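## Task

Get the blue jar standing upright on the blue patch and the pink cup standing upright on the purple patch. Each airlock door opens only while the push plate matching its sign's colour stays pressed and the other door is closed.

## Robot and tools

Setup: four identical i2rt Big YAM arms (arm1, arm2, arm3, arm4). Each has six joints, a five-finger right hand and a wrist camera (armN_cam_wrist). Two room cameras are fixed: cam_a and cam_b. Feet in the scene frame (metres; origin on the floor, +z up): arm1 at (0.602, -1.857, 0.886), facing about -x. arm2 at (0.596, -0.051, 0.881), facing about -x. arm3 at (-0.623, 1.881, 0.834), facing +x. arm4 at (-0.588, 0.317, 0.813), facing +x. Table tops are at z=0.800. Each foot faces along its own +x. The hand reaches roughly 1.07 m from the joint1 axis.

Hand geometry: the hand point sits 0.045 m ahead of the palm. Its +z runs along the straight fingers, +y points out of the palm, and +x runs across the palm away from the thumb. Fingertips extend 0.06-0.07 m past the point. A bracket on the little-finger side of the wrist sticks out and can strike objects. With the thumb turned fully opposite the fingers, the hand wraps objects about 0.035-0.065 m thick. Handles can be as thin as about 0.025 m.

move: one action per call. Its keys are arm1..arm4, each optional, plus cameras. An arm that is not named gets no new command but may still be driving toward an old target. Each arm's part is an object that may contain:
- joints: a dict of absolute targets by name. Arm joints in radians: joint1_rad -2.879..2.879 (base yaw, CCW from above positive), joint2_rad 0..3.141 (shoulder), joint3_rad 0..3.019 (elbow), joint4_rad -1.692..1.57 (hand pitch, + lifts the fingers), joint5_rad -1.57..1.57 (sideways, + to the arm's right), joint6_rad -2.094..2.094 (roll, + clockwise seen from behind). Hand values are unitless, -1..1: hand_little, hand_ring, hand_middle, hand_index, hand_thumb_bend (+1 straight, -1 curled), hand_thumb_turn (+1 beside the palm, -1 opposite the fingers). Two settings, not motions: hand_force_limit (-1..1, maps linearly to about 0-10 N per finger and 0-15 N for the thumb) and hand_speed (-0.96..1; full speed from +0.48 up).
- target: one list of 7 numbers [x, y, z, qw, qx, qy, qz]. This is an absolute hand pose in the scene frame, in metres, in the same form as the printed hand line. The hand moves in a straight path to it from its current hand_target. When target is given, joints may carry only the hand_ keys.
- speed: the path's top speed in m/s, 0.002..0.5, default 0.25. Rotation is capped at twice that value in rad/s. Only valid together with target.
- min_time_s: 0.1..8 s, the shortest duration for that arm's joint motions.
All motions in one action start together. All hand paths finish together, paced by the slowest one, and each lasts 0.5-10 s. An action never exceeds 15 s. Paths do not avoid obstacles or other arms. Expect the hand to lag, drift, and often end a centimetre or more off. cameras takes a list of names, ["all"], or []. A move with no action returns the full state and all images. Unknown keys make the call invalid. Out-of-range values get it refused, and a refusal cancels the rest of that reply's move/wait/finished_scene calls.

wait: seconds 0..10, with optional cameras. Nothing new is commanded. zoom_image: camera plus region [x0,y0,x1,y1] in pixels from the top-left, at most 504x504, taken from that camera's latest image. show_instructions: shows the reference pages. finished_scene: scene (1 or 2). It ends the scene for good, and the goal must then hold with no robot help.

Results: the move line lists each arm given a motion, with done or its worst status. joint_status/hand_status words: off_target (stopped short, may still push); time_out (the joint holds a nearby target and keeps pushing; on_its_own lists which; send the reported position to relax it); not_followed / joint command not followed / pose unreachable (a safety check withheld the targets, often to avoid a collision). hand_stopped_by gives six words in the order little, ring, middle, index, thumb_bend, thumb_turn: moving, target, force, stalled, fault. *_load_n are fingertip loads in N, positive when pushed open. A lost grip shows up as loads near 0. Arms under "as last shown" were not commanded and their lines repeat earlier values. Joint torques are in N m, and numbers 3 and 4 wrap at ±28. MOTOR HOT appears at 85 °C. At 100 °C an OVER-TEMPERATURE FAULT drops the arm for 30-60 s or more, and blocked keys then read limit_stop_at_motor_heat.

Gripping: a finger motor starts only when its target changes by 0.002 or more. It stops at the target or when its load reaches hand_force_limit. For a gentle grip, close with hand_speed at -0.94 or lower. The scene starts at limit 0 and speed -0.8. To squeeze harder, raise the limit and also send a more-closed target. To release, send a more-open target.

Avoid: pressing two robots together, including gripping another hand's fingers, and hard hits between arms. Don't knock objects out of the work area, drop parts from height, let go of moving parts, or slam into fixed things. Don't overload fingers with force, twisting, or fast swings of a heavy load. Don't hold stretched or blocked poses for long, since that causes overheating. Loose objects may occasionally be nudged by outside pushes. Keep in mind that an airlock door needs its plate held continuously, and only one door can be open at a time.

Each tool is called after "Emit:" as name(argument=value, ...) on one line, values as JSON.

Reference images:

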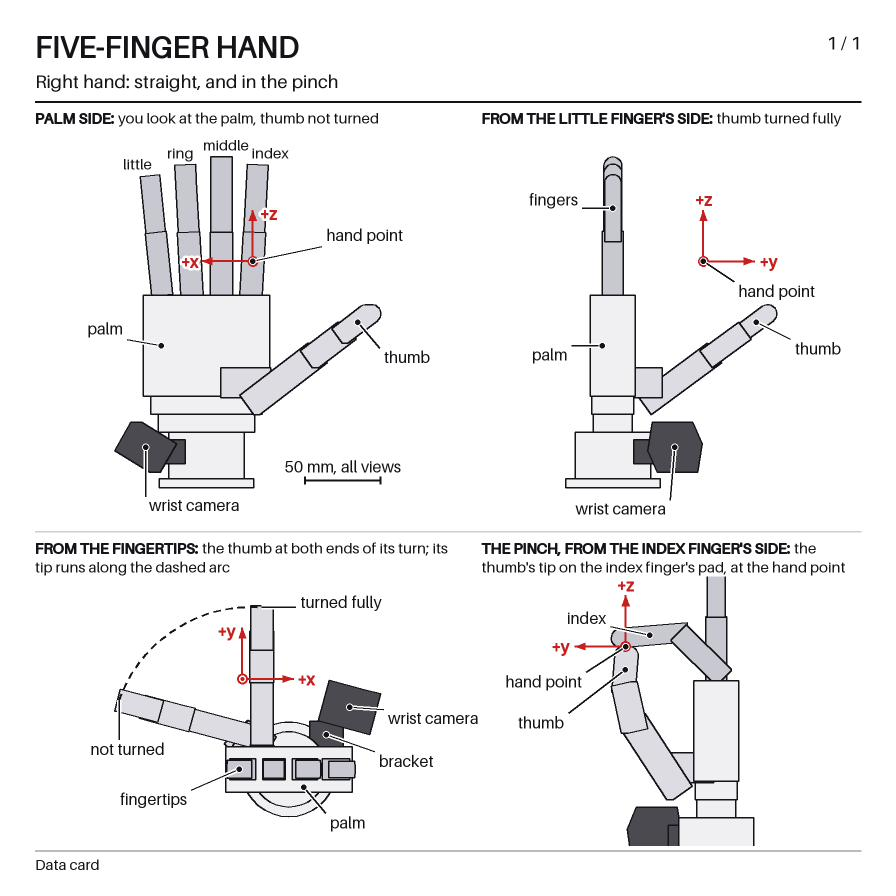

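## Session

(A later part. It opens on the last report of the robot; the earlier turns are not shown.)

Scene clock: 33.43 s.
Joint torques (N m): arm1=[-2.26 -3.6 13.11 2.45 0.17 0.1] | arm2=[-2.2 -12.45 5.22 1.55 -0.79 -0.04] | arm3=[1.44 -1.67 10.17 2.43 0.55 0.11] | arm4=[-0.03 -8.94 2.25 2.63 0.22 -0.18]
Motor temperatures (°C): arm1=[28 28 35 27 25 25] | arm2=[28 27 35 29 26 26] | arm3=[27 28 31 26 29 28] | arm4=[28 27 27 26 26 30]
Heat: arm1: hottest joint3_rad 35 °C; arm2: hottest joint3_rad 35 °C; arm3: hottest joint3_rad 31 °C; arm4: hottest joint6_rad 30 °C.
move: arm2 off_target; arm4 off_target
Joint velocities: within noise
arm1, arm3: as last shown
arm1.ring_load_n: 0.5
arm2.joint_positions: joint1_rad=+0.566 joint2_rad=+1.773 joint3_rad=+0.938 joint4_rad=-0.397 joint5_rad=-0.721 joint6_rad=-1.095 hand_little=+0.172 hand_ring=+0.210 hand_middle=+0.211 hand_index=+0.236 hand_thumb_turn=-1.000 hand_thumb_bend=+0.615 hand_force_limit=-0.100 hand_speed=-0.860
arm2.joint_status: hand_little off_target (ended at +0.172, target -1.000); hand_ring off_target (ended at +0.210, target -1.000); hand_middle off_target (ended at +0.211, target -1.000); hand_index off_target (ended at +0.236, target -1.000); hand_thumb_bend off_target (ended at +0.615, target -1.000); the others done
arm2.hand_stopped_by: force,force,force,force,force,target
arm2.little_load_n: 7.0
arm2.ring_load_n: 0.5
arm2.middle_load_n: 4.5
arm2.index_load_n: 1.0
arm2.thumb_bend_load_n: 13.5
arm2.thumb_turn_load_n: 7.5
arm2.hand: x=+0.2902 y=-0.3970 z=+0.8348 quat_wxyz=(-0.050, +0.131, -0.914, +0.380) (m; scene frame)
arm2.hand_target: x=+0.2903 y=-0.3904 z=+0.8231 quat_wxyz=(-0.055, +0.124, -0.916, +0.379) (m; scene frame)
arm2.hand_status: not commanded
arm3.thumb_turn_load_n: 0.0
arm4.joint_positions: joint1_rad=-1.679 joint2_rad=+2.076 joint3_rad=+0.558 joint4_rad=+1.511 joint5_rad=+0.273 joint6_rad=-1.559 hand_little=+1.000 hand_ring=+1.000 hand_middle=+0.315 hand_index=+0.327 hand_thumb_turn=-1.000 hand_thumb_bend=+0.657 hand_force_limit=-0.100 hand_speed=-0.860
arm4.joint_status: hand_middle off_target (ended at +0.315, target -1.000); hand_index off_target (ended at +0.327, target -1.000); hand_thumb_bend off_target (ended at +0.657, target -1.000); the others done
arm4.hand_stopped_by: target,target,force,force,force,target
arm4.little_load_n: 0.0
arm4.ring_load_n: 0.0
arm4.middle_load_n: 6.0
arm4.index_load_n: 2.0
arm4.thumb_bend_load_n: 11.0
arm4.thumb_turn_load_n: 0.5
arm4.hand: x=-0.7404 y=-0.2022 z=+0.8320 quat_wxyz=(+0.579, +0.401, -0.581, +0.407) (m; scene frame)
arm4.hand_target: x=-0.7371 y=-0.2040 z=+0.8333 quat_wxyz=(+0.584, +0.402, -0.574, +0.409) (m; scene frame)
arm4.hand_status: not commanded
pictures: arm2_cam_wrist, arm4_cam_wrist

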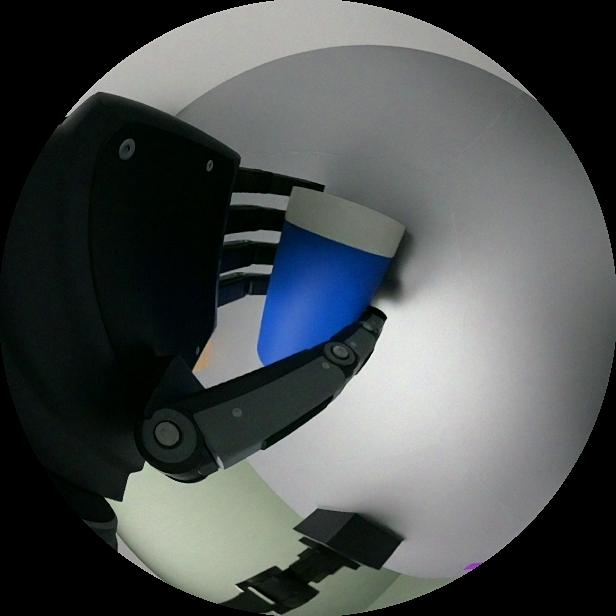

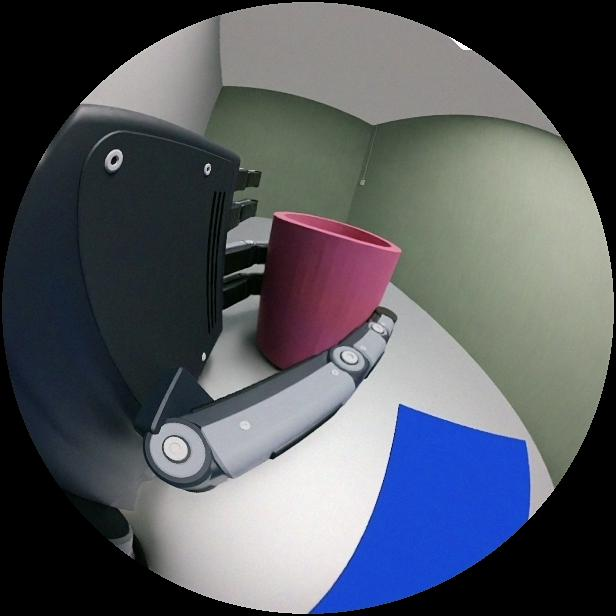

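Emit:
move(arm1={"target":[0.115,-2.012,1.005,-0.2706,0.6533,0.6533,-0.2706],"speed":0.15}, arm2={"joints":{"hand_force_limit":0.15,"hand_ring":-0.99,"hand_middle":-0.99,"hand_index":-0.99}}, arm4={"joints":{"hand_force_limit":0.1,"hand_middle":-0.99,"hand_index":-0.99}}, cameras=["arm1_cam_wrist","arm2_cam_wrist","arm4_cam_wrist","cam_a"])

Emit:
zoom_image(camera="cam_a", region=[130, 150, 270, 310])

Scene clock: 34.97 s.
Joint torques (N m): arm1=[-2.32 -5.95 14.53 1.31 0.03 -0.21] | arm2=[-2.14 -12.51 5.22 1.55 -0.79 -0.03] | arm3=[1.38 -1.61 10.15 2.4 0.55 0.11] | arm4=[-0.21 -9.17 2.35 2.7 0.24 -0.19]
Motor temperatures (°C): arm1=[28 28 36 27 25 25] | arm2=[28 27 35 29 26 26] | arm3=[27 28 31 26 29 28] | arm4=[28 27 27 26 26 30]
Heat: arm1: hottest joint3_rad 36 °C; arm2: hottest joint3_rad 35 °C; arm3: hottest joint3_rad 31 °C; arm4: hottest joint6_rad 30 °C.
move: arm1 off_target; arm2 off_target; arm4 off_target
Joint velocities: within noise
arm1.joint_positions: joint1_rad=+0.440 joint2_rad=+1.346 joint3_rad=+0.861 joint4_rad=-0.359 joint5_rad=+0.215 joint6_rad=+0.234 hand_little=-1.000 hand_ring=-1.000 hand_middle=-1.000 hand_index=-1.000 hand_thumb_turn=+1.000 hand_thumb_bend=+1.000 hand_force_limit=+0.000 hand_speed=-0.300
arm1.joint_status: not commanded
arm1.hand_stopped_by: target,target,target,target,target,target
arm1.little_load_n: 0.0
arm1.ring_load_n: 0.0
arm1.middle_load_n: 0.0
arm1.index_load_n: 0.0
arm1.thumb_bend_load_n: 0.0
arm1.thumb_turn_load_n: -0.5
arm1.hand: x=+0.1442 y=-2.0160 z=+0.9848 quat_wxyz=(-0.258, +0.653, +0.663, -0.262) (m; scene frame)
arm1.hand_target: x=+0.1185 y=-2.0172 z=+1.0037 quat_wxyz=(-0.268, +0.649, +0.657, -0.273) (m; scene frame)
arm1.hand_status: off_target (0.036 m and 2.1 deg from the pose sent, 0.121 m and 3.5 deg at the start)
arm2.joint_positions: joint1_rad=+0.566 joint2_rad=+1.773 joint3_rad=+0.938 joint4_rad=-0.397 joint5_rad=-0.721 joint6_rad=-1.095 hand_little=+0.172 hand_ring=+0.188 hand_middle=+0.201 hand_index=+0.202 hand_thumb_turn=-1.000 hand_thumb_bend=+0.617 hand_force_limit=+0.150 hand_speed=-0.860
arm2.joint_status: hand_ring off_target (ended at +0.188, target -0.990); hand_middle off_target (ended at +0.201, target -0.990); hand_index off_target (ended at +0.202, target -0.990); the others done
arm2.hand_stopped_by: force,force,force,force,force,target
arm2.little_load_n: 3.0
arm2.ring_load_n: 6.0
arm2.middle_load_n: 1.5
arm2.index_load_n: 9.0
arm2.thumb_bend_load_n: 20.0
arm2.thumb_turn_load_n: 4.5
arm2.hand: x=+0.2902 y=-0.3970 z=+0.8348 quat_wxyz=(-0.050, +0.131, -0.914, +0.380) (m; scene frame)
arm2.hand_target: x=+0.2903 y=-0.3904 z=+0.8231 quat_wxyz=(-0.055, +0.124, -0.916, +0.379) (m; scene frame)
arm2.hand_status: not commanded
arm3: as last shown
arm3.middle_load_n: 0.5
arm4.joint_positions: joint1_rad=-1.679 joint2_rad=+2.076 joint3_rad=+0.558 joint4_rad=+1.511 joint5_rad=+0.273 joint6_rad=-1.559 hand_little=+1.000 hand_ring=+1.000 hand_middle=+0.315 hand_index=+0.317 hand_thumb_turn=-1.000 hand_thumb_bend=+0.658 hand_force_limit=+0.100 hand_speed=-0.860
arm4.joint_status: hand_middle off_target (ended at +0.315, target -0.990); hand_index off_target (ended at +0.317, target -0.990); the others done
arm4.hand_stopped_by: target,target,force,force,force,target
arm4.little_load_n: 0.0
arm4.ring_load_n: 0.0
arm4.middle_load_n: 3.5
arm4.index_load_n: 6.5
arm4.thumb_bend_load_n: 13.0
arm4.thumb_turn_load_n: 0.5
arm4.hand: x=-0.7404 y=-0.2022 z=+0.8320 quat_wxyz=(+0.579, +0.401, -0.581, +0.407) (m; scene frame)
arm4.hand_target: x=-0.7371 y=-0.2040 z=+0.8333 quat_wxyz=(+0.584, +0.402, -0.574, +0.409) (m; scene frame)
arm4.hand_status: not commanded
pictures: arm1_cam_wrist, arm2_cam_wrist, arm4_cam_wrist, cam_a

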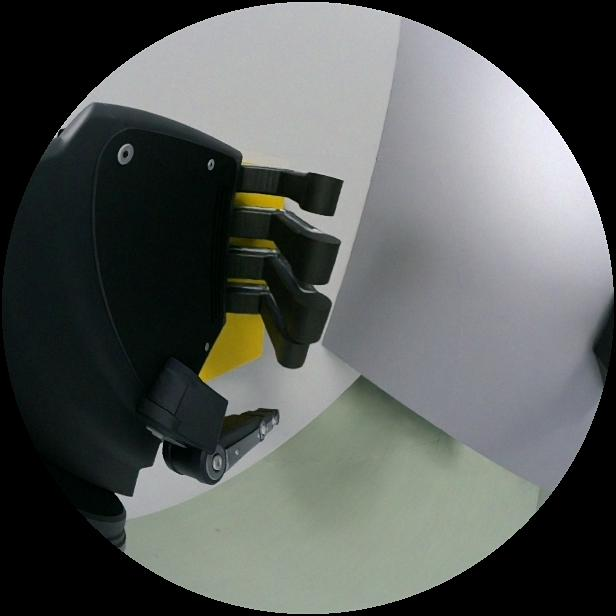

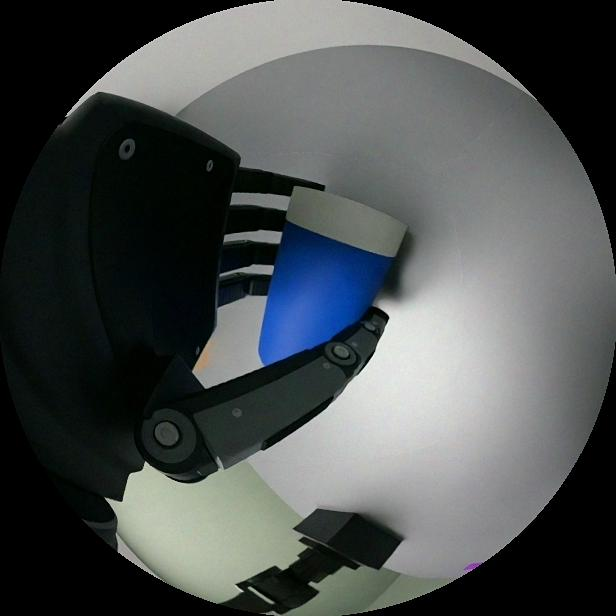

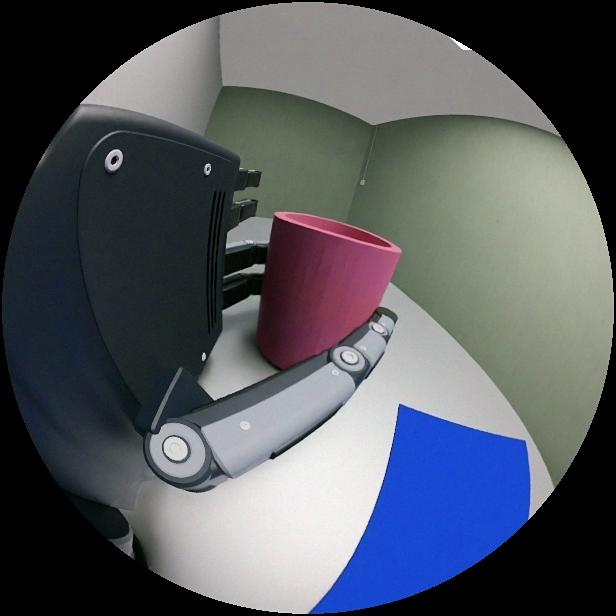

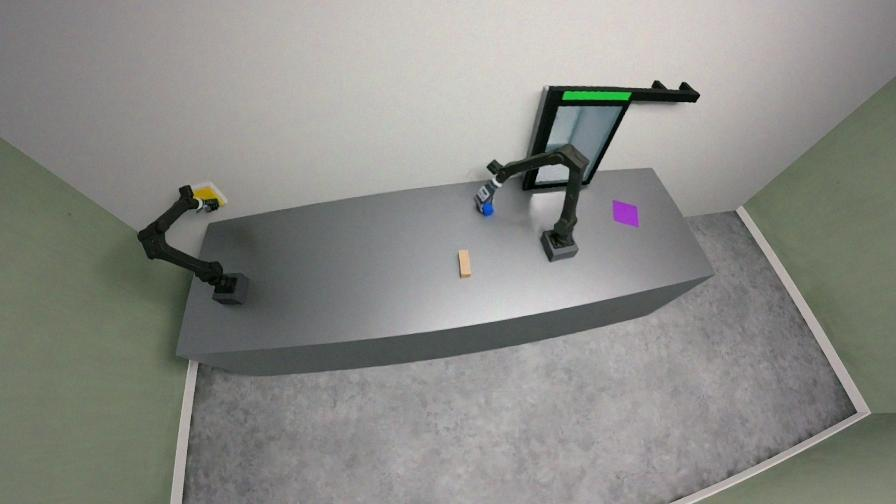

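Scaled by 3.150 from the camera's 896x504 image, which has a finer 1280x720 frame.

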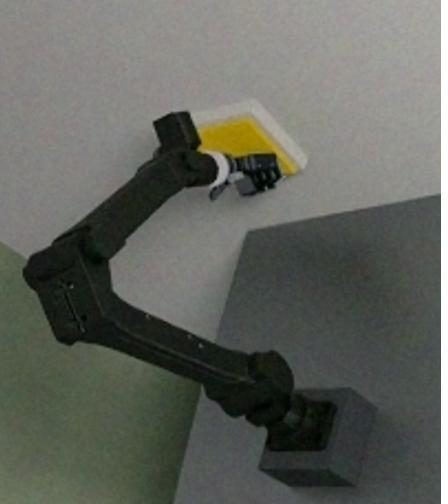

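Emit:
move(arm2={"target":[0.33,-0.34,1.18,-0.6547,-0.2672,0.6547,-0.2672],"speed":0.25}, arm4={"target":[-0.735,-0.19,0.98,-0.5843,-0.402,0.5742,-0.4091],"speed":0.15}, cameras=["arm2_cam_wrist","arm4_cam_wrist","cam_a"])

Scene clock: 39.50 s.
Joint torques (N m): arm1=[-2.32 -6.01 14.54 1.29 0.03 -0.22] | arm2=[-0.44 -3.6 8.66 3.22 0.06 -0.32] | arm3=[1.32 -1.61 10.15 2.39 0.55 0.11] | arm4=[-0.32 -9.88 6.01 1.47 0.27 -0.2]
Motor temperatures (°C): arm1=[28 28 36 27 25 25] | arm2=[28 27 36 30 26 26] | arm3=[27 28 32 26 29 28] | arm4=[28 27 27 26 26 30]
Heat: arm1: hottest joint3_rad 36 °C; arm2: hottest joint3_rad 36 °C; arm3: hottest joint3_rad 32 °C; arm4: hottest joint6_rad 30 °C.
move: arm2 off_target; arm4 off_target
Joint velocities: within noise
arm1, arm3: as last shown
arm1.thumb_turn_load_n: 0.0
arm1.hand_target: x=+0.1185 y=-2.0172 z=+1.0037 quat_wxyz=(-0.268, +0.650, +0.657, -0.273) (m; scene frame)
arm2.joint_positions: joint1_rad=+1.084 joint2_rad=+0.719 joint3_rad=+0.438 joint4_rad=+0.248 joint5_rad=+0.367 joint6_rad=-1.548 hand_little=+0.172 hand_ring=+0.188 hand_middle=+0.201 hand_index=+0.202 hand_thumb_turn=-1.000 hand_thumb_bend=+0.617 hand_force_limit=+0.150 hand_speed=-0.860
arm2.joint_status: not commanded
arm2.hand_stopped_by: force,force,force,force,force,target
arm2.little_load_n: 3.0
arm2.ring_load_n: 6.0
arm2.middle_load_n: 1.5
arm2.index_load_n: 9.0
arm2.thumb_bend_load_n: 19.0
arm2.thumb_turn_load_n: 5.5
arm2.hand: x=+0.3242 y=-0.3477 z=+1.1654 quat_wxyz=(+0.641, +0.269, -0.666, +0.271) (m; scene frame)
arm2.hand_target: x=+0.3278 y=-0.3486 z=+1.1763 quat_wxyz=(+0.653, +0.274, -0.650, +0.274) (m; scene frame)
arm2.hand_status: off_target (0.017 m and 2.1 deg from the pose sent, 0.352 m and 90.8 deg at the start)
arm3.middle_load_n: 0.0
arm4.joint_positions: joint1_rad=-1.679 joint2_rad=+1.545 joint3_rad=+0.505 joint4_rad=+1.019 joint5_rad=+0.273 joint6_rad=-1.559 hand_little=+1.000 hand_ring=+1.000 hand_middle=+0.315 hand_index=+0.317 hand_thumb_turn=-1.000 hand_thumb_bend=+0.658 hand_force_limit=+0.100 hand_speed=-0.860
arm4.joint_status: not commanded
arm4.hand_stopped_by: target,target,force,force,force,target
arm4.little_load_n: 0.0
arm4.ring_load_n: 0.0
arm4.middle_load_n: 3.5
arm4.index_load_n: 7.0
arm4.thumb_bend_load_n: 13.0
arm4.thumb_turn_load_n: 1.0
arm4.hand: x=-0.7388 y=-0.1892 z=+0.9619 quat_wxyz=(+0.576, +0.406, -0.584, +0.403) (m; scene frame)
arm4.hand_target: x=-0.7353 y=-0.1913 z=+0.9782 quat_wxyz=(+0.584, +0.402, -0.574, +0.409) (m; scene frame)
arm4.hand_status: off_target (0.019 m and 1.7 deg from the pose sent, 0.149 m and 1.0 deg at the start)
pictures: arm2_cam_wrist, arm4_cam_wrist, cam_a

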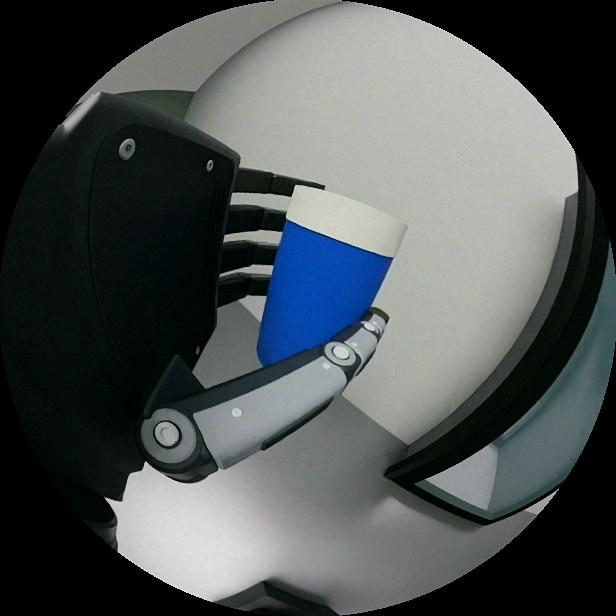

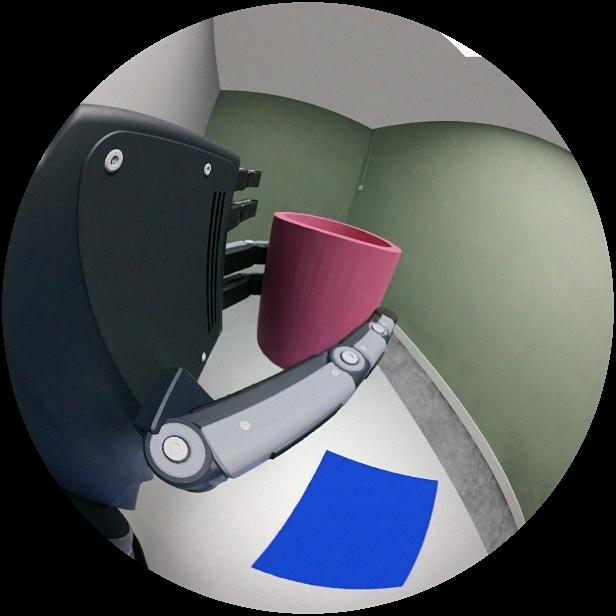

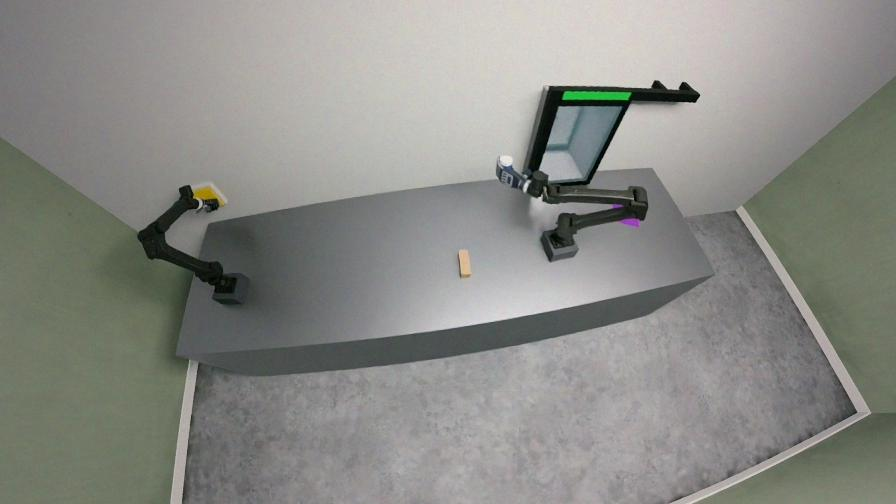

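Emit:
move(arm1={"target":[0.082,-2.012,1.01,-0.2706,0.6533,0.6533,-0.2706],"speed":0.1}, arm2={"target":[0.34,0.0,1.3,-0.7071,0,0.7071,0],"speed":0.15}, arm4={"joints":{"joint1_rad":-0.726,"joint2_rad":0.444,"joint3_rad":0.749,"joint4_rad":-0.236,"joint5_rad":-0.696,"joint6_rad":-1.53},"min_time_s":3.5}, cameras=["arm1_cam_wrist","arm2_cam_wrist","arm4_cam_wrist","cam_a","cam_b"])

Scene clock: 43.77 s.
Joint torques (N m): arm1=[-4.48 -4.48 18.06 2.74 0.19 -0.26] | arm2=[-2.32 3.66 13.39 1.54 -0.13 -0.06] | arm3=[1.38 -1.55 10.15 2.4 0.55 0.11] | arm4=[0.03 0.91 15.6 1.37 -0.1 -0.04]
Motor temperatures (°C): arm1=[28 28 39 27 25 25] | arm2=[28 27 37 30 26 27] | arm3=[27 27 32 26 29 28] | arm4=[28 27 29 26 26 30]
Heat: arm1: hottest joint3_rad 39 °C; arm2: hottest joint3_rad 37 °C; arm3: hottest joint3_rad 32 °C; arm4: hottest joint6_rad 30 °C.
move: arm1 off_target; arm2 off_target; arm4 done
Joint velocities: within noise
arm1.joint_positions: joint1_rad=+0.433 joint2_rad=+1.380 joint3_rad=+0.897 joint4_rad=-0.411 joint5_rad=+0.199 joint6_rad=+0.227 hand_little=-1.000 hand_ring=-1.000 hand_middle=-1.000 hand_index=-1.000 hand_thumb_turn=+1.000 hand_thumb_bend=+1.000 hand_force_limit=+0.000 hand_speed=-0.300
arm1.joint_status: not commanded
arm1.hand_stopped_by: target,target,target,target,target,target
arm1.little_load_n: 0.5
arm1.ring_load_n: 0.0
arm1.middle_load_n: 0.0
arm1.index_load_n: 0.5
arm1.thumb_bend_load_n: 0.0
arm1.thumb_turn_load_n: -0.5
arm1.hand: x=+0.1428 y=-2.0162 z=+0.9794 quat_wxyz=(-0.243, +0.655, +0.673, -0.243) (m; scene frame)
arm1.hand_target: x=+0.0887 y=-2.0100 z=+1.0118 quat_wxyz=(-0.271, +0.655, +0.651, -0.271) (m; scene frame)
arm1.hand_status: off_target (0.068 m and 5.0 deg from the pose sent, 0.067 m and 2.1 deg at the start)
arm2.joint_positions: joint1_rad=+0.125 joint2_rad=+0.149 joint3_rad=+0.634 joint4_rad=-0.519 joint5_rad=+0.187 joint6_rad=-1.553 hand_little=+0.172 hand_ring=+0.188 hand_middle=+0.201 hand_index=+0.202 hand_thumb_turn=-1.000 hand_thumb_bend=+0.617 hand_force_limit=+0.150 hand_speed=-0.860
arm2.joint_status: not commanded
arm2.hand_stopped_by: force,force,force,force,force,target
arm2.little_load_n: 2.5
arm2.ring_load_n: 6.0
arm2.middle_load_n: 1.5
arm2.index_load_n: 8.5
arm2.thumb_bend_load_n: 19.5
arm2.thumb_turn_load_n: 5.5
arm2.hand: x=+0.3325 y=-0.0040 z=+1.2712 quat_wxyz=(+0.694, -0.003, -0.720, +0.007) (m; scene frame)
arm2.hand_target: x=+0.3402 y=+0.0006 z=+1.3032 quat_wxyz=(+0.709, -0.010, -0.705, +0.005) (m; scene frame)
arm2.hand_status: off_target (0.030 m and 2.3 deg from the pose sent, 0.373 m and 45.0 deg at the start)
arm3: as last shown
arm4.joint_positions: joint1_rad=-0.737 joint2_rad=+0.441 joint3_rad=+0.670 joint4_rad=-0.233 joint5_rad=-0.691 joint6_rad=-1.531 hand_little=+1.000 hand_ring=+1.000 hand_middle=+0.315 hand_index=+0.317 hand_thumb_turn=-1.000 hand_thumb_bend=+0.658 hand_force_limit=+0.100 hand_speed=-0.860
arm4.joint_status: all done
arm4.hand_stopped_by: target,target,force,force,force,target
arm4.little_load_n: 0.0
arm4.ring_load_n: 0.0
arm4.middle_load_n: 3.5
arm4.index_load_n: 7.0
arm4.thumb_bend_load_n: 13.5
arm4.thumb_turn_load_n: 0.5
arm4.hand: x=-0.2760 y=+0.1566 z=+1.2191 quat_wxyz=(-0.006, +0.710, -0.018, +0.704) (m; scene frame)
arm4.hand_target: x=-0.2809 y=+0.1672 z=+1.2706 quat_wxyz=(+0.007, +0.686, +0.006, +0.727) (m; scene frame)
arm4.hand_status: not commanded
pictures: arm1_cam_wrist, arm2_cam_wrist, arm4_cam_wrist, cam_a, cam_b

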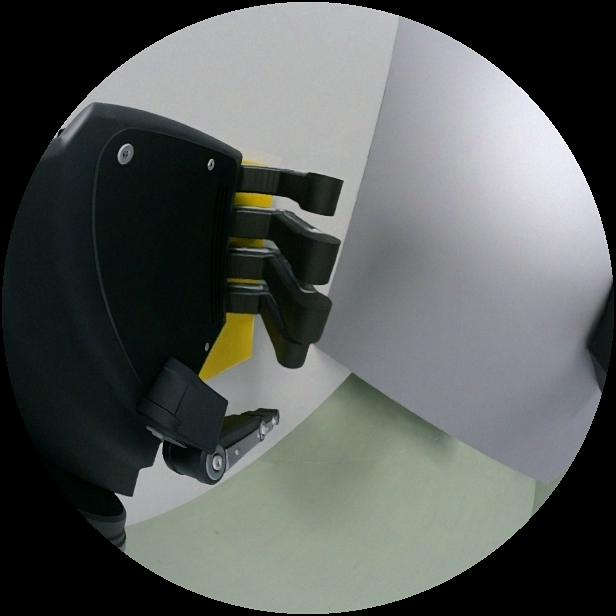

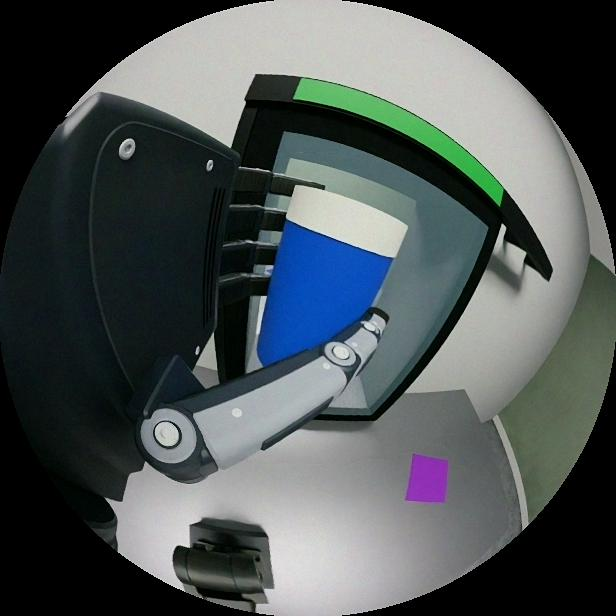

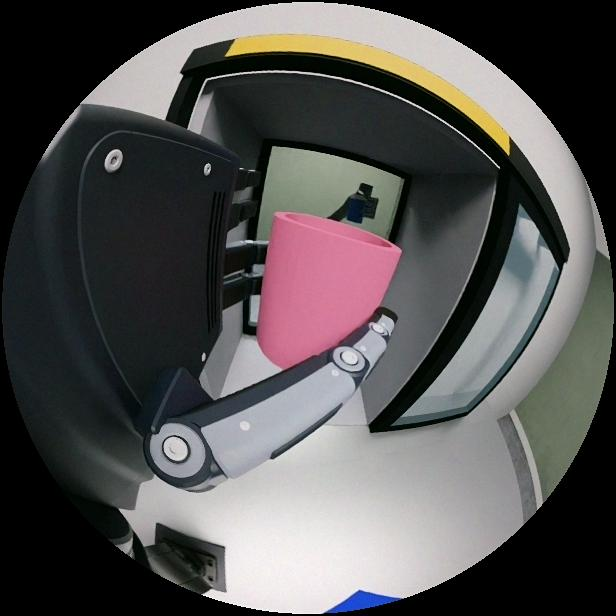

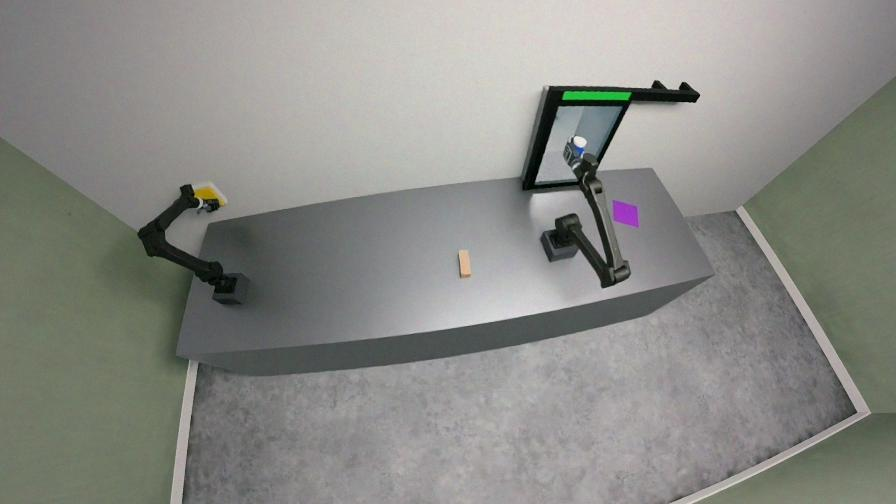

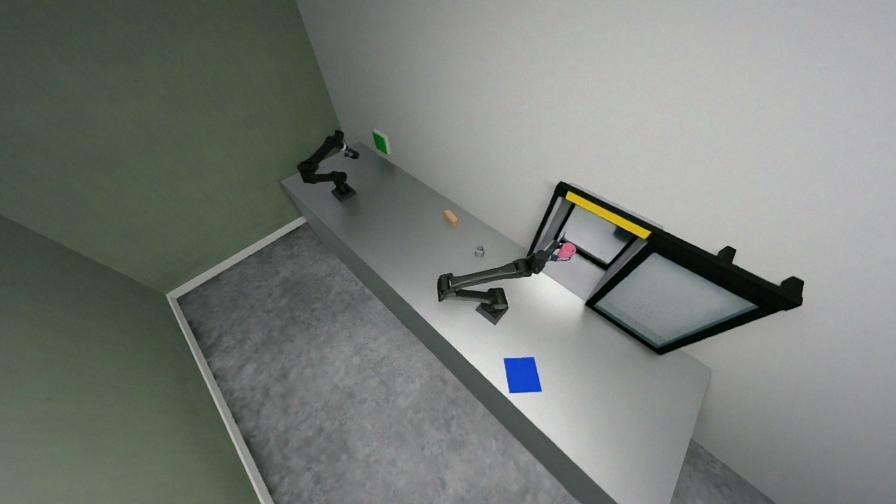

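Emit:
move(arm3={"target":[-0.15,2.01,1.005,0.2706,-0.6533,0.6533,-0.2706],"speed":0.15}, arm4={"target":[0.0,0.158,0.885,0,0.682,0,0.7313],"speed":0.2}, cameras=["arm3_cam_wrist","arm4_cam_wrist","cam_b"])

Emit:
zoom_image(camera="cam_b", region=[290, 90, 430, 230])

Scene clock: 47.23 s.
Joint torques (N m): arm1=[-4.54 -4.42 18.06 2.73 0.19 -0.26] | arm2=[-2.32 3.72 13.39 1.55 -0.11 -0.06] | arm3=[0.03 -7.94 15.01 2.52 0.08 -0.18] | arm4=[-0.26 -10.46 6.39 3.48 0.26 -0.26]
Motor temperatures (°C): arm1=[28 28 42 27 25 25] | arm2=[28 27 39 30 26 27] | arm3=[27 28 33 26 29 28] | arm4=[28 27 29 26 26 30]
Heat: arm1: hottest joint3_rad 42 °C; arm2: hottest joint3_rad 39 °C; arm3: hottest joint3_rad 33 °C; arm4: hottest joint6_rad 30 °C.
move: arm3 off_target; arm4 off_target
Joint velocities: within noise
arm1, arm2: as last shown
arm1.middle_load_n: 0.5
arm1.index_load_n: 0.0
arm1.thumb_turn_load_n: 0.0
arm2.joint_positions: joint1_rad=+0.125 joint2_rad=+0.149 joint3_rad=+0.634 joint4_rad=-0.519 joint5_rad=+0.186 joint6_rad=-1.553 hand_little=+0.172 hand_ring=+0.188 hand_middle=+0.201 hand_index=+0.202 hand_thumb_turn=-1.000 hand_thumb_bend=+0.617 hand_force_limit=+0.150 hand_speed=-0.860
arm2.thumb_bend_load_n: 19.0
arm2.hand: x=+0.3324 y=-0.0043 z=+1.2711 quat_wxyz=(+0.694, -0.003, -0.720, +0.007) (m; scene frame)
arm2.hand_target: x=+0.3401 y=+0.0003 z=+1.3032 quat_wxyz=(+0.709, -0.009, -0.705, +0.006) (m; scene frame)
arm3.joint_positions: joint1_rad=+0.299 joint2_rad=+1.244 joint3_rad=+0.914 joint4_rad=-0.541 joint5_rad=+0.178 joint6_rad=+0.214 hand_little=-1.000 hand_ring=-1.000 hand_middle=-1.000 hand_index=-1.000 hand_thumb_turn=+1.000 hand_thumb_bend=+1.000 hand_force_limit=+0.000 hand_speed=-0.300
arm3.joint_status: not commanded
arm3.hand_stopped_by: target,target,target,target,target,target
arm3.little_load_n: 0.0
arm3.ring_load_n: 0.0
arm3.middle_load_n: 0.0
arm3.index_load_n: 0.0
arm3.thumb_bend_load_n: 0.0
arm3.thumb_turn_load_n: -0.5
arm3.hand: x=-0.1785 y=+2.0085 z=+0.9778 quat_wxyz=(-0.246, +0.658, -0.667, +0.250) (m; scene frame)
arm3.hand_target: x=-0.1526 y=+2.0121 z=+1.0033 quat_wxyz=(-0.272, +0.649, -0.658, +0.267) (m; scene frame)
arm3.hand_status: off_target (0.039 m and 4.0 deg from the pose sent, 0.244 m and 5.0 deg at the start)
arm4.joint_positions: joint1_rad=-0.283 joint2_rad=+1.963 joint3_rad=+0.609 joint4_rad=+1.333 joint5_rad=-0.247 joint6_rad=-1.531 hand_little=+1.000 hand_ring=+1.000 hand_middle=+0.315 hand_index=+0.317 hand_thumb_turn=-1.000 hand_thumb_bend=+0.658 hand_force_limit=+0.100 hand_speed=-0.860
arm4.joint_status: not commanded
arm4.hand_stopped_by: target,target,force,force,force,target
arm4.little_load_n: 0.0
arm4.ring_load_n: 0.0
arm4.middle_load_n: 3.5
arm4.index_load_n: 7.0
arm4.thumb_bend_load_n: 13.5
arm4.thumb_turn_load_n: 0.5
arm4.hand: x=-0.0216 y=+0.1589 z=+0.8541 quat_wxyz=(-0.010, +0.716, -0.016, +0.698) (m; scene frame)
arm4.hand_target: x=-0.0043 y=+0.1595 z=+0.8801 quat_wxyz=(+0.001, +0.689, -0.001, +0.725) (m; scene frame)
arm4.hand_status: off_target (0.038 m and 5.8 deg from the pose sent, 0.433 m and 4.9 deg at the start)
pictures: arm3_cam_wrist, arm4_cam_wrist, cam_b

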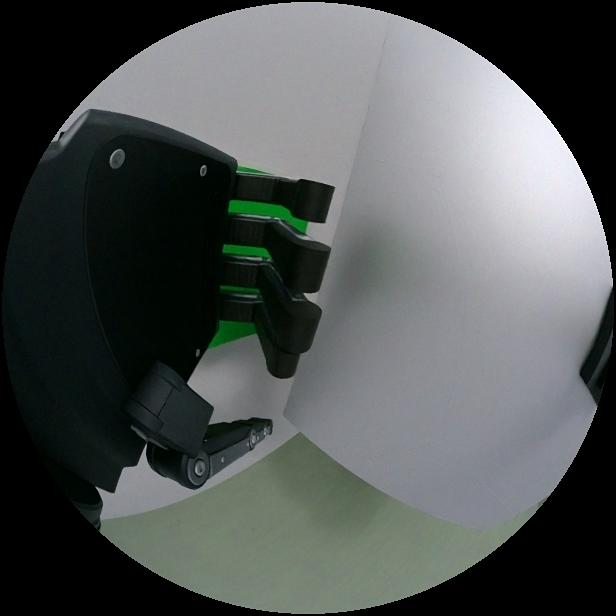

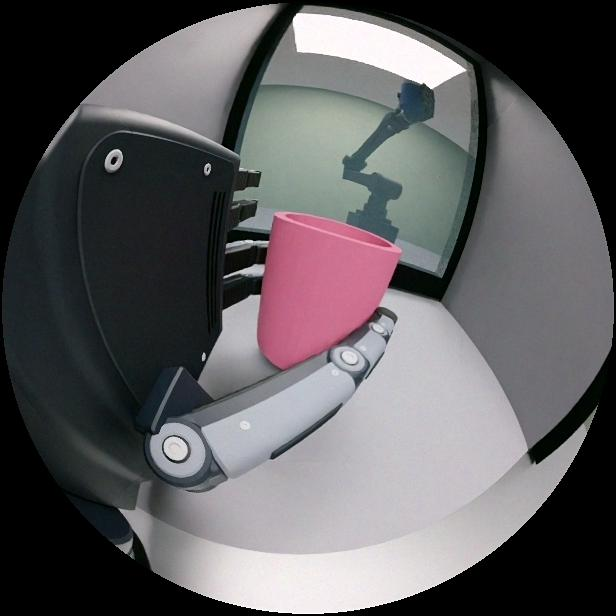

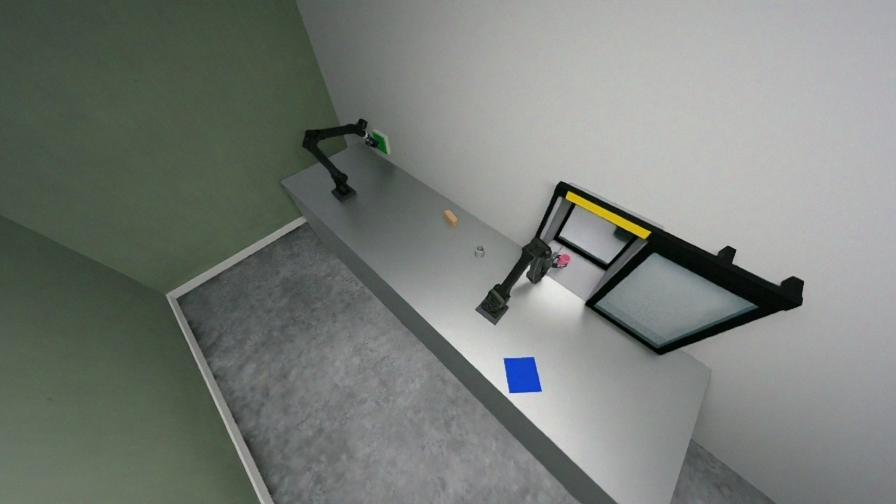

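Scaled by 3.600 from the camera's 896x504 image, which has a finer 1280x720 frame.

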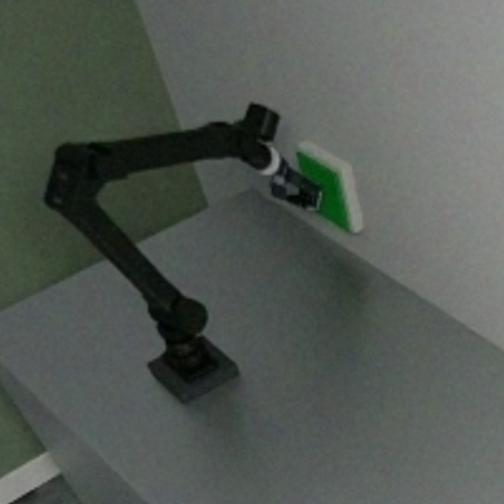

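Emit:
move(arm4={"target":[0.012,0.158,0.858,0,0.6745,0,0.7383],"speed":0.08}, cameras=["arm4_cam_wrist"])

Scene clock: 48.40 s.
Joint torques (N m): arm1=[-4.48 -4.48 18.07 2.76 0.19 -0.26] | arm2=[-2.37 3.66 13.39 1.55 -0.11 -0.05] | arm3=[0.09 -7.94 14.99 2.55 0.08 -0.17] | arm4=[-0.15 -10.64 5.78 3.32 0.23 -0.16]
Motor temperatures (°C): arm1=[28 28 43 27 25 25] | arm2=[28 27 39 30 26 27] | arm3=[27 28 34 26 29 28] | arm4=[28 27 29 26 26 30]
Heat: arm1: hottest joint3_rad 43 °C; arm2: hottest joint3_rad 39 °C; arm3: hottest joint3_rad 34 °C; arm4: hottest joint6_rad 30 °C.
move: arm4 off_target
Joint velocities: within noise
arm1, arm2, arm3: as last shown
arm1.middle_load_n: 0.0
arm2.thumb_turn_load_n: 6.0
arm3.joint_positions: joint1_rad=+0.301 joint2_rad=+1.244 joint3_rad=+0.914 joint4_rad=-0.541 joint5_rad=+0.178 joint6_rad=+0.214 hand_little=-1.000 hand_ring=-1.000 hand_middle=-1.000 hand_index=-1.000 hand_thumb_turn=+1.000 hand_thumb_bend=+1.000 hand_force_limit=+0.000 hand_speed=-0.300
arm3.thumb_turn_load_n: 0.0
arm3.hand: x=-0.1787 y=+2.0092 z=+0.9778 quat_wxyz=(-0.246, +0.658, -0.666, +0.250) (m; scene frame)
arm3.hand_target: x=-0.1528 y=+2.0129 z=+1.0033 quat_wxyz=(-0.273, +0.650, -0.658, +0.266) (m; scene frame)
arm4.joint_positions: joint1_rad=-0.277 joint2_rad=+2.079 joint3_rad=+0.673 joint4_rad=+1.433 joint5_rad=-0.242 joint6_rad=-1.531 hand_little=+1.000 hand_ring=+1.000 hand_middle=+0.315 hand_index=+0.317 hand_thumb_turn=-1.000 hand_thumb_bend=+0.658 hand_force_limit=+0.100 hand_speed=-0.860
arm4.joint_status: not commanded
arm4.hand_stopped_by: target,target,force,force,force,target
arm4.little_load_n: 0.0
arm4.ring_load_n: 0.0
arm4.middle_load_n: 4.0
arm4.index_load_n: 7.0
arm4.thumb_bend_load_n: 13.0
arm4.thumb_turn_load_n: 0.5
arm4.hand: x=-0.0033 y=+0.1569 z=+0.8371 quat_wxyz=(-0.007, +0.699, -0.011, +0.715) (m; scene frame)
arm4.hand_target: x=+0.0120 y=+0.1589 z=+0.8588 quat_wxyz=(+0.000, +0.674, +0.001, +0.739) (m; scene frame)
arm4.hand_status: off_target (0.026 m and 4.2 deg from the pose sent, 0.034 m and 6.9 deg at the start)
pictures: arm4_cam_wrist

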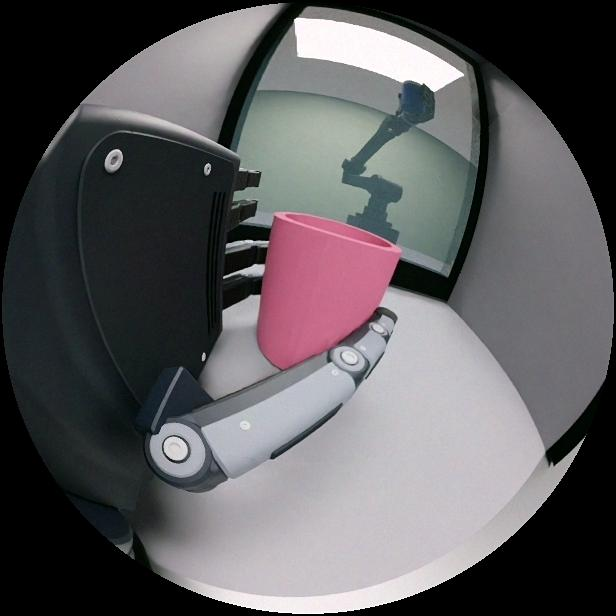

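Emit:
move(arm4={"target":[0.012,0.158,0.848,0,0.6745,0,0.7383],"speed":0.08}, cameras=[])

Emit:
move(arm4={"joints":{"hand_speed":-0.55,"hand_middle":1,"hand_index":1,"hand_thumb_bend":1}}, cameras=["arm4_cam_wrist"])

Scene clock: 49.50 s.
Joint torques (N m): arm1=[-4.48 -4.42 18.04 2.74 0.19 -0.26] | arm2=[-2.32 3.66 13.39 1.54 -0.11 -0.05] | arm3=[0.15 -8 14.98 2.55 0.09 -0.17] | arm4=[-0.38 -10.11 5.27 2.76 0.24 -0.15]
Motor temperatures (°C): arm1=[28 28 44 27 25 25] | arm2=[28 27 40 30 26 27] | arm3=[27 28 35 26 29 28] | arm4=[28 27 29 26 26 30]
Heat: arm1: hottest joint3_rad 44 °C; arm2: hottest joint3_rad 40 °C; arm3: hottest joint3_rad 35 °C; arm4: hottest joint6_rad 30 °C.
move: arm4 off_target
Joint velocities: within noise
arm1, arm2, arm3: as last shown
arm1.index_load_n: 0.5
arm2.little_load_n: 3.0
arm2.middle_load_n: 2.0
arm2.thumb_turn_load_n: 5.5
arm3.ring_load_n: 0.5
arm4.joint_positions: joint1_rad=-0.277 joint2_rad=+2.104 joint3_rad=+0.684 joint4_rad=+1.470 joint5_rad=-0.242 joint6_rad=-1.531 hand_little=+1.000 hand_ring=+1.000 hand_middle=+0.315 hand_index=+0.317 hand_thumb_turn=-1.000 hand_thumb_bend=+0.658 hand_force_limit=+0.100 hand_speed=-0.860
arm4.joint_status: not commanded
arm4.hand_stopped_by: target,target,force,force,force,target
arm4.little_load_n: 0.0
arm4.ring_load_n: 0.0
arm4.middle_load_n: 4.5
arm4.index_load_n: 6.0
arm4.thumb_bend_load_n: 13.0
arm4.thumb_turn_load_n: -1.5
arm4.hand: x=-0.0008 y=+0.1563 z=+0.8366 quat_wxyz=(-0.005, +0.691, -0.009, +0.722) (m; scene frame)
arm4.hand_target: x=+0.0116 y=+0.1583 z=+0.8478 quat_wxyz=(+0.000, +0.675, +0.000, +0.738) (m; scene frame)
arm4.hand_status: off_target (0.017 m and 2.9 deg from the pose sent, 0.019 m and 4.2 deg at the start)
pictures: none
No camera images: "cameras" was empty.

Scene clock: 50.53 s.
Joint torques (N m): arm1=[-4.54 -4.42 18.07 2.74 0.19 -0.26] | arm2=[-2.26 3.78 13.42 1.57 -0.12 -0.05] | arm3=[0.15 -7.94 15.01 2.52 0.09 -0.17] | arm4=[-0.26 -10.34 4.55 2.71 0.24 -0.13]
Motor temperatures (°C): arm1=[28 28 44 27 25 25] | arm2=[28 27 40 30 26 27] | arm3=[27 28 35 26 29 28] | arm4=[28 27 29 26 26 30]
Heat: arm1: hottest joint3_rad 44 °C; arm2: hottest joint3_rad 40 °C; arm3: hottest joint3_rad 35 °C; arm4: hottest joint6_rad 30 °C.
move: arm4 done
Joint velocities: within noise
arm1, arm2, arm3: as last shown
arm1.index_load_n: 0.0
arm1.thumb_turn_load_n: -0.5
arm2.little_load_n: 2.5
arm2.thumb_bend_load_n: 19.5
arm3.ring_load_n: 0.0
arm4.joint_positions: joint1_rad=-0.277 joint2_rad=+2.104 joint3_rad=+0.693 joint4_rad=+1.473 joint5_rad=-0.242 joint6_rad=-1.531 hand_little=+1.000 hand_ring=+1.000 hand_middle=+1.000 hand_index=+1.000 hand_thumb_turn=-1.000 hand_thumb_bend=+1.000 hand_force_limit=+0.100 hand_speed=-0.550
arm4.joint_status: all done
arm4.hand_stopped_by: target,target,target,target,target,target
arm4.little_load_n: 0.0
arm4.ring_load_n: 0.0
arm4.middle_load_n: -0.5
arm4.index_load_n: 0.0
arm4.thumb_bend_load_n: 0.0
arm4.thumb_turn_load_n: 0.5
arm4.hand: x=+0.0028 y=+0.1554 z=+0.8405 quat_wxyz=(-0.004, +0.687, -0.008, +0.727) (m; scene frame)
arm4.hand_target: x=+0.0117 y=+0.1581 z=+0.8478 quat_wxyz=(+0.000, +0.675, +0.000, +0.738) (m; scene frame)
arm4.hand_status: not commanded
pictures: arm4_cam_wrist

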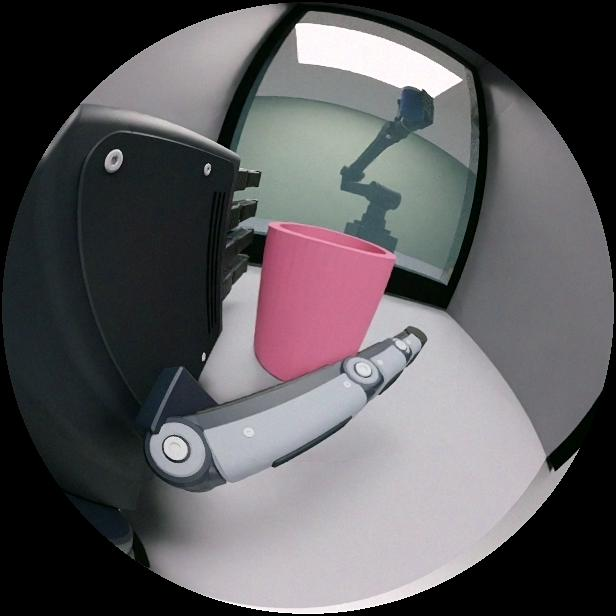

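Emit:
move(arm4={"target":[0.010,0.158,0.97,0,0.688,0,0.7257],"speed":0.15}, cameras=["arm4_cam_wrist"])

Emit:
move(arm4={"target":[-0.3,0.13,1.25,0,0.6947,0,0.7193],"speed":0.35}, cameras=["arm4_cam_wrist","cam_b"])

Scene clock: 52.37 s.
Joint torques (N m): arm1=[-4.48 -4.42 18.06 2.74 0.19 -0.26] | arm2=[-2.26 3.72 13.41 1.54 -0.11 -0.05] | arm3=[0.21 -8 14.99 2.54 0.09 -0.17] | arm4=[-0.32 -10.87 5.15 1.02 0.08 -0.19]
Motor temperatures (°C): arm1=[28 28 46 27 25 25] | arm2=[28 27 41 30 26 26] | arm3=[27 28 36 26 29 28] | arm4=[28 27 29 26 26 30]
Heat: arm1: hottest joint3_rad 46 °C; arm2: hottest joint3_rad 41 °C; arm3: hottest joint3_rad 36 °C; arm4: hottest joint6_rad 30 °C.
move: arm4 done
Joint velocities: arm1=[within noise] | arm2=[within noise] | arm3=[within noise] | arm4=[-0.005 0.005 -0.002 -0.007 -0.154 -0.066]
arm1, arm2, arm3: as last shown
arm1.little_load_n: 0.0
arm1.index_load_n: 0.5
arm1.thumb_turn_load_n: 0.0
arm2.middle_load_n: 1.5
arm2.index_load_n: 9.0
arm2.thumb_bend_load_n: 19.0
arm4.joint_positions: joint1_rad=-0.277 joint2_rad=+1.714 joint3_rad=+0.692 joint4_rad=+1.086 joint5_rad=-0.242 joint6_rad=-1.536 hand_little=+1.000 hand_ring=+1.000 hand_middle=+1.000 hand_index=+1.000 hand_thumb_turn=-1.000 hand_thumb_bend=+1.000 hand_force_limit=+0.100 hand_speed=-0.550
arm4.joint_status: not commanded
arm4.hand_stopped_by: target,target,target,target,target,target
arm4.little_load_n: 0.0
arm4.ring_load_n: -0.5
arm4.middle_load_n: 0.0
arm4.index_load_n: 0.0
arm4.thumb_bend_load_n: 0.0
arm4.thumb_turn_load_n: 0.0
arm4.hand: x=+0.0117 y=+0.1540 z=+0.9658 quat_wxyz=(-0.002, +0.687, -0.006, +0.727) (m; scene frame)
arm4.hand_target: x=+0.0108 y=+0.1578 z=+0.9682 quat_wxyz=(+0.000, +0.688, +0.000, +0.725) (m; scene frame)
arm4.hand_status: done (0.006 m and 0.8 deg from the pose sent, 0.130 m and 1.0 deg at the start)
pictures: arm4_cam_wrist

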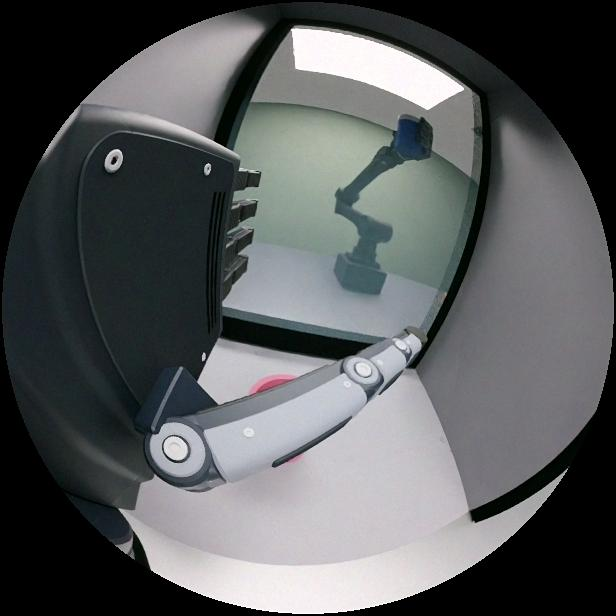

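Scene clock: 54.67 s.
Joint torques (N m): arm1=[-4.48 -4.54 18.06 2.76 0.19 -0.26] | arm2=[-2.2 3.66 13.39 1.57 -0.11 -0.06] | arm3=[0.26 -8 14.99 2.51 0.09 -0.17] | arm4=[-1.9 1.96 14.15 0.68 -0.09 -0.07]
Motor temperatures (°C): arm1=[28 28 47 27 25 25] | arm2=[28 27 42 30 26 26] | arm3=[27 28 38 26 29 28] | arm4=[28 27 30 26 26 30]
Heat: arm1: hottest joint3_rad 47 °C; arm2: hottest joint3_rad 42 °C; arm3: hottest joint3_rad 38 °C; arm4: hottest joint3_rad 30 °C.
move: arm4 off_target
Joint velocities: within noise
arm1, arm2, arm3: as last shown
arm1.little_load_n: 0.5
arm1.index_load_n: 0.0
arm1.thumb_bend_load_n: -0.5
arm2.little_load_n: 3.0
arm2.index_load_n: 8.5
arm2.thumb_bend_load_n: 19.5
arm4.joint_positions: joint1_rad=-0.987 joint2_rad=+0.462 joint3_rad=+0.649 joint4_rad=-0.130 joint5_rad=-0.951 joint6_rad=-1.481 hand_little=+1.000 hand_ring=+1.000 hand_middle=+1.000 hand_index=+1.000 hand_thumb_turn=-1.000 hand_thumb_bend=+1.000 hand_force_limit=+0.100 hand_speed=-0.550
arm4.joint_status: not commanded
arm4.hand_stopped_by: target,target,target,target,target,target
arm4.little_load_n: 0.0
arm4.ring_load_n: 0.0
arm4.middle_load_n: 0.0
arm4.index_load_n: 0.0
arm4.thumb_bend_load_n: 0.0
arm4.thumb_turn_load_n: 0.0
arm4.hand: x=-0.2982 y=+0.1262 z=+1.2212 quat_wxyz=(-0.010, +0.697, -0.015, +0.717) (m; scene frame)
arm4.hand_target: x=-0.3014 y=+0.1262 z=+1.2550 quat_wxyz=(+0.004, +0.688, -0.005, +0.726) (m; scene frame)
arm4.hand_status: off_target (0.029 m and 2.2 deg from the pose sent, 0.422 m and 1.5 deg at the start)
pictures: arm4_cam_wrist, cam_b

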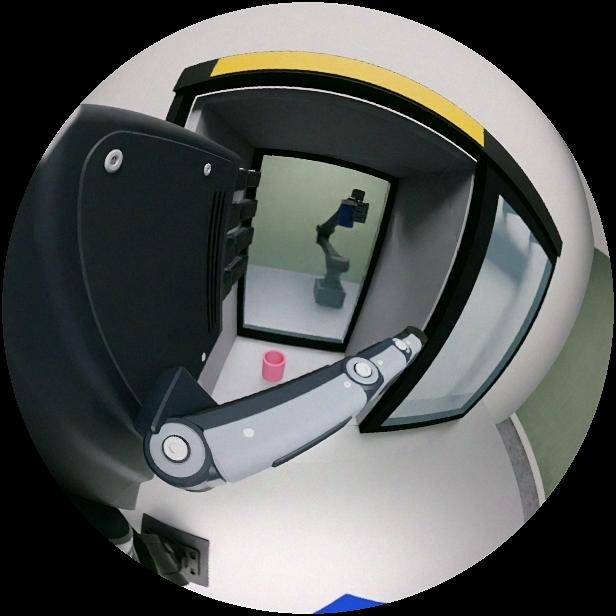

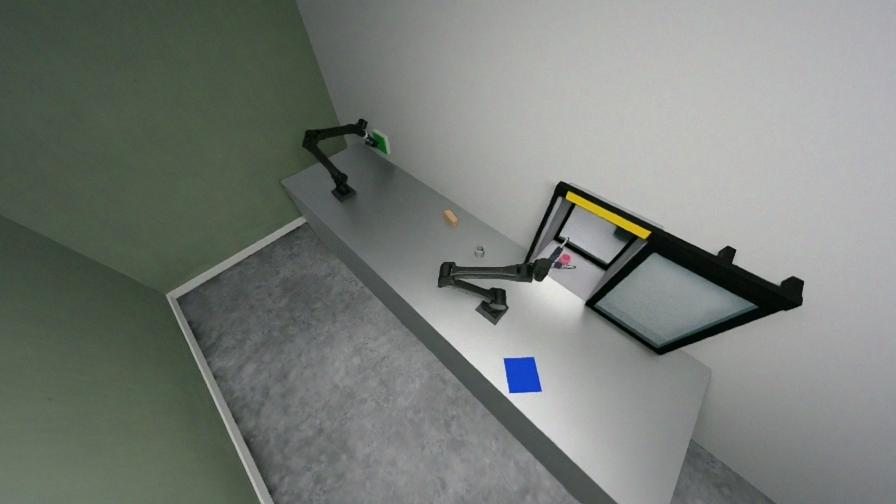

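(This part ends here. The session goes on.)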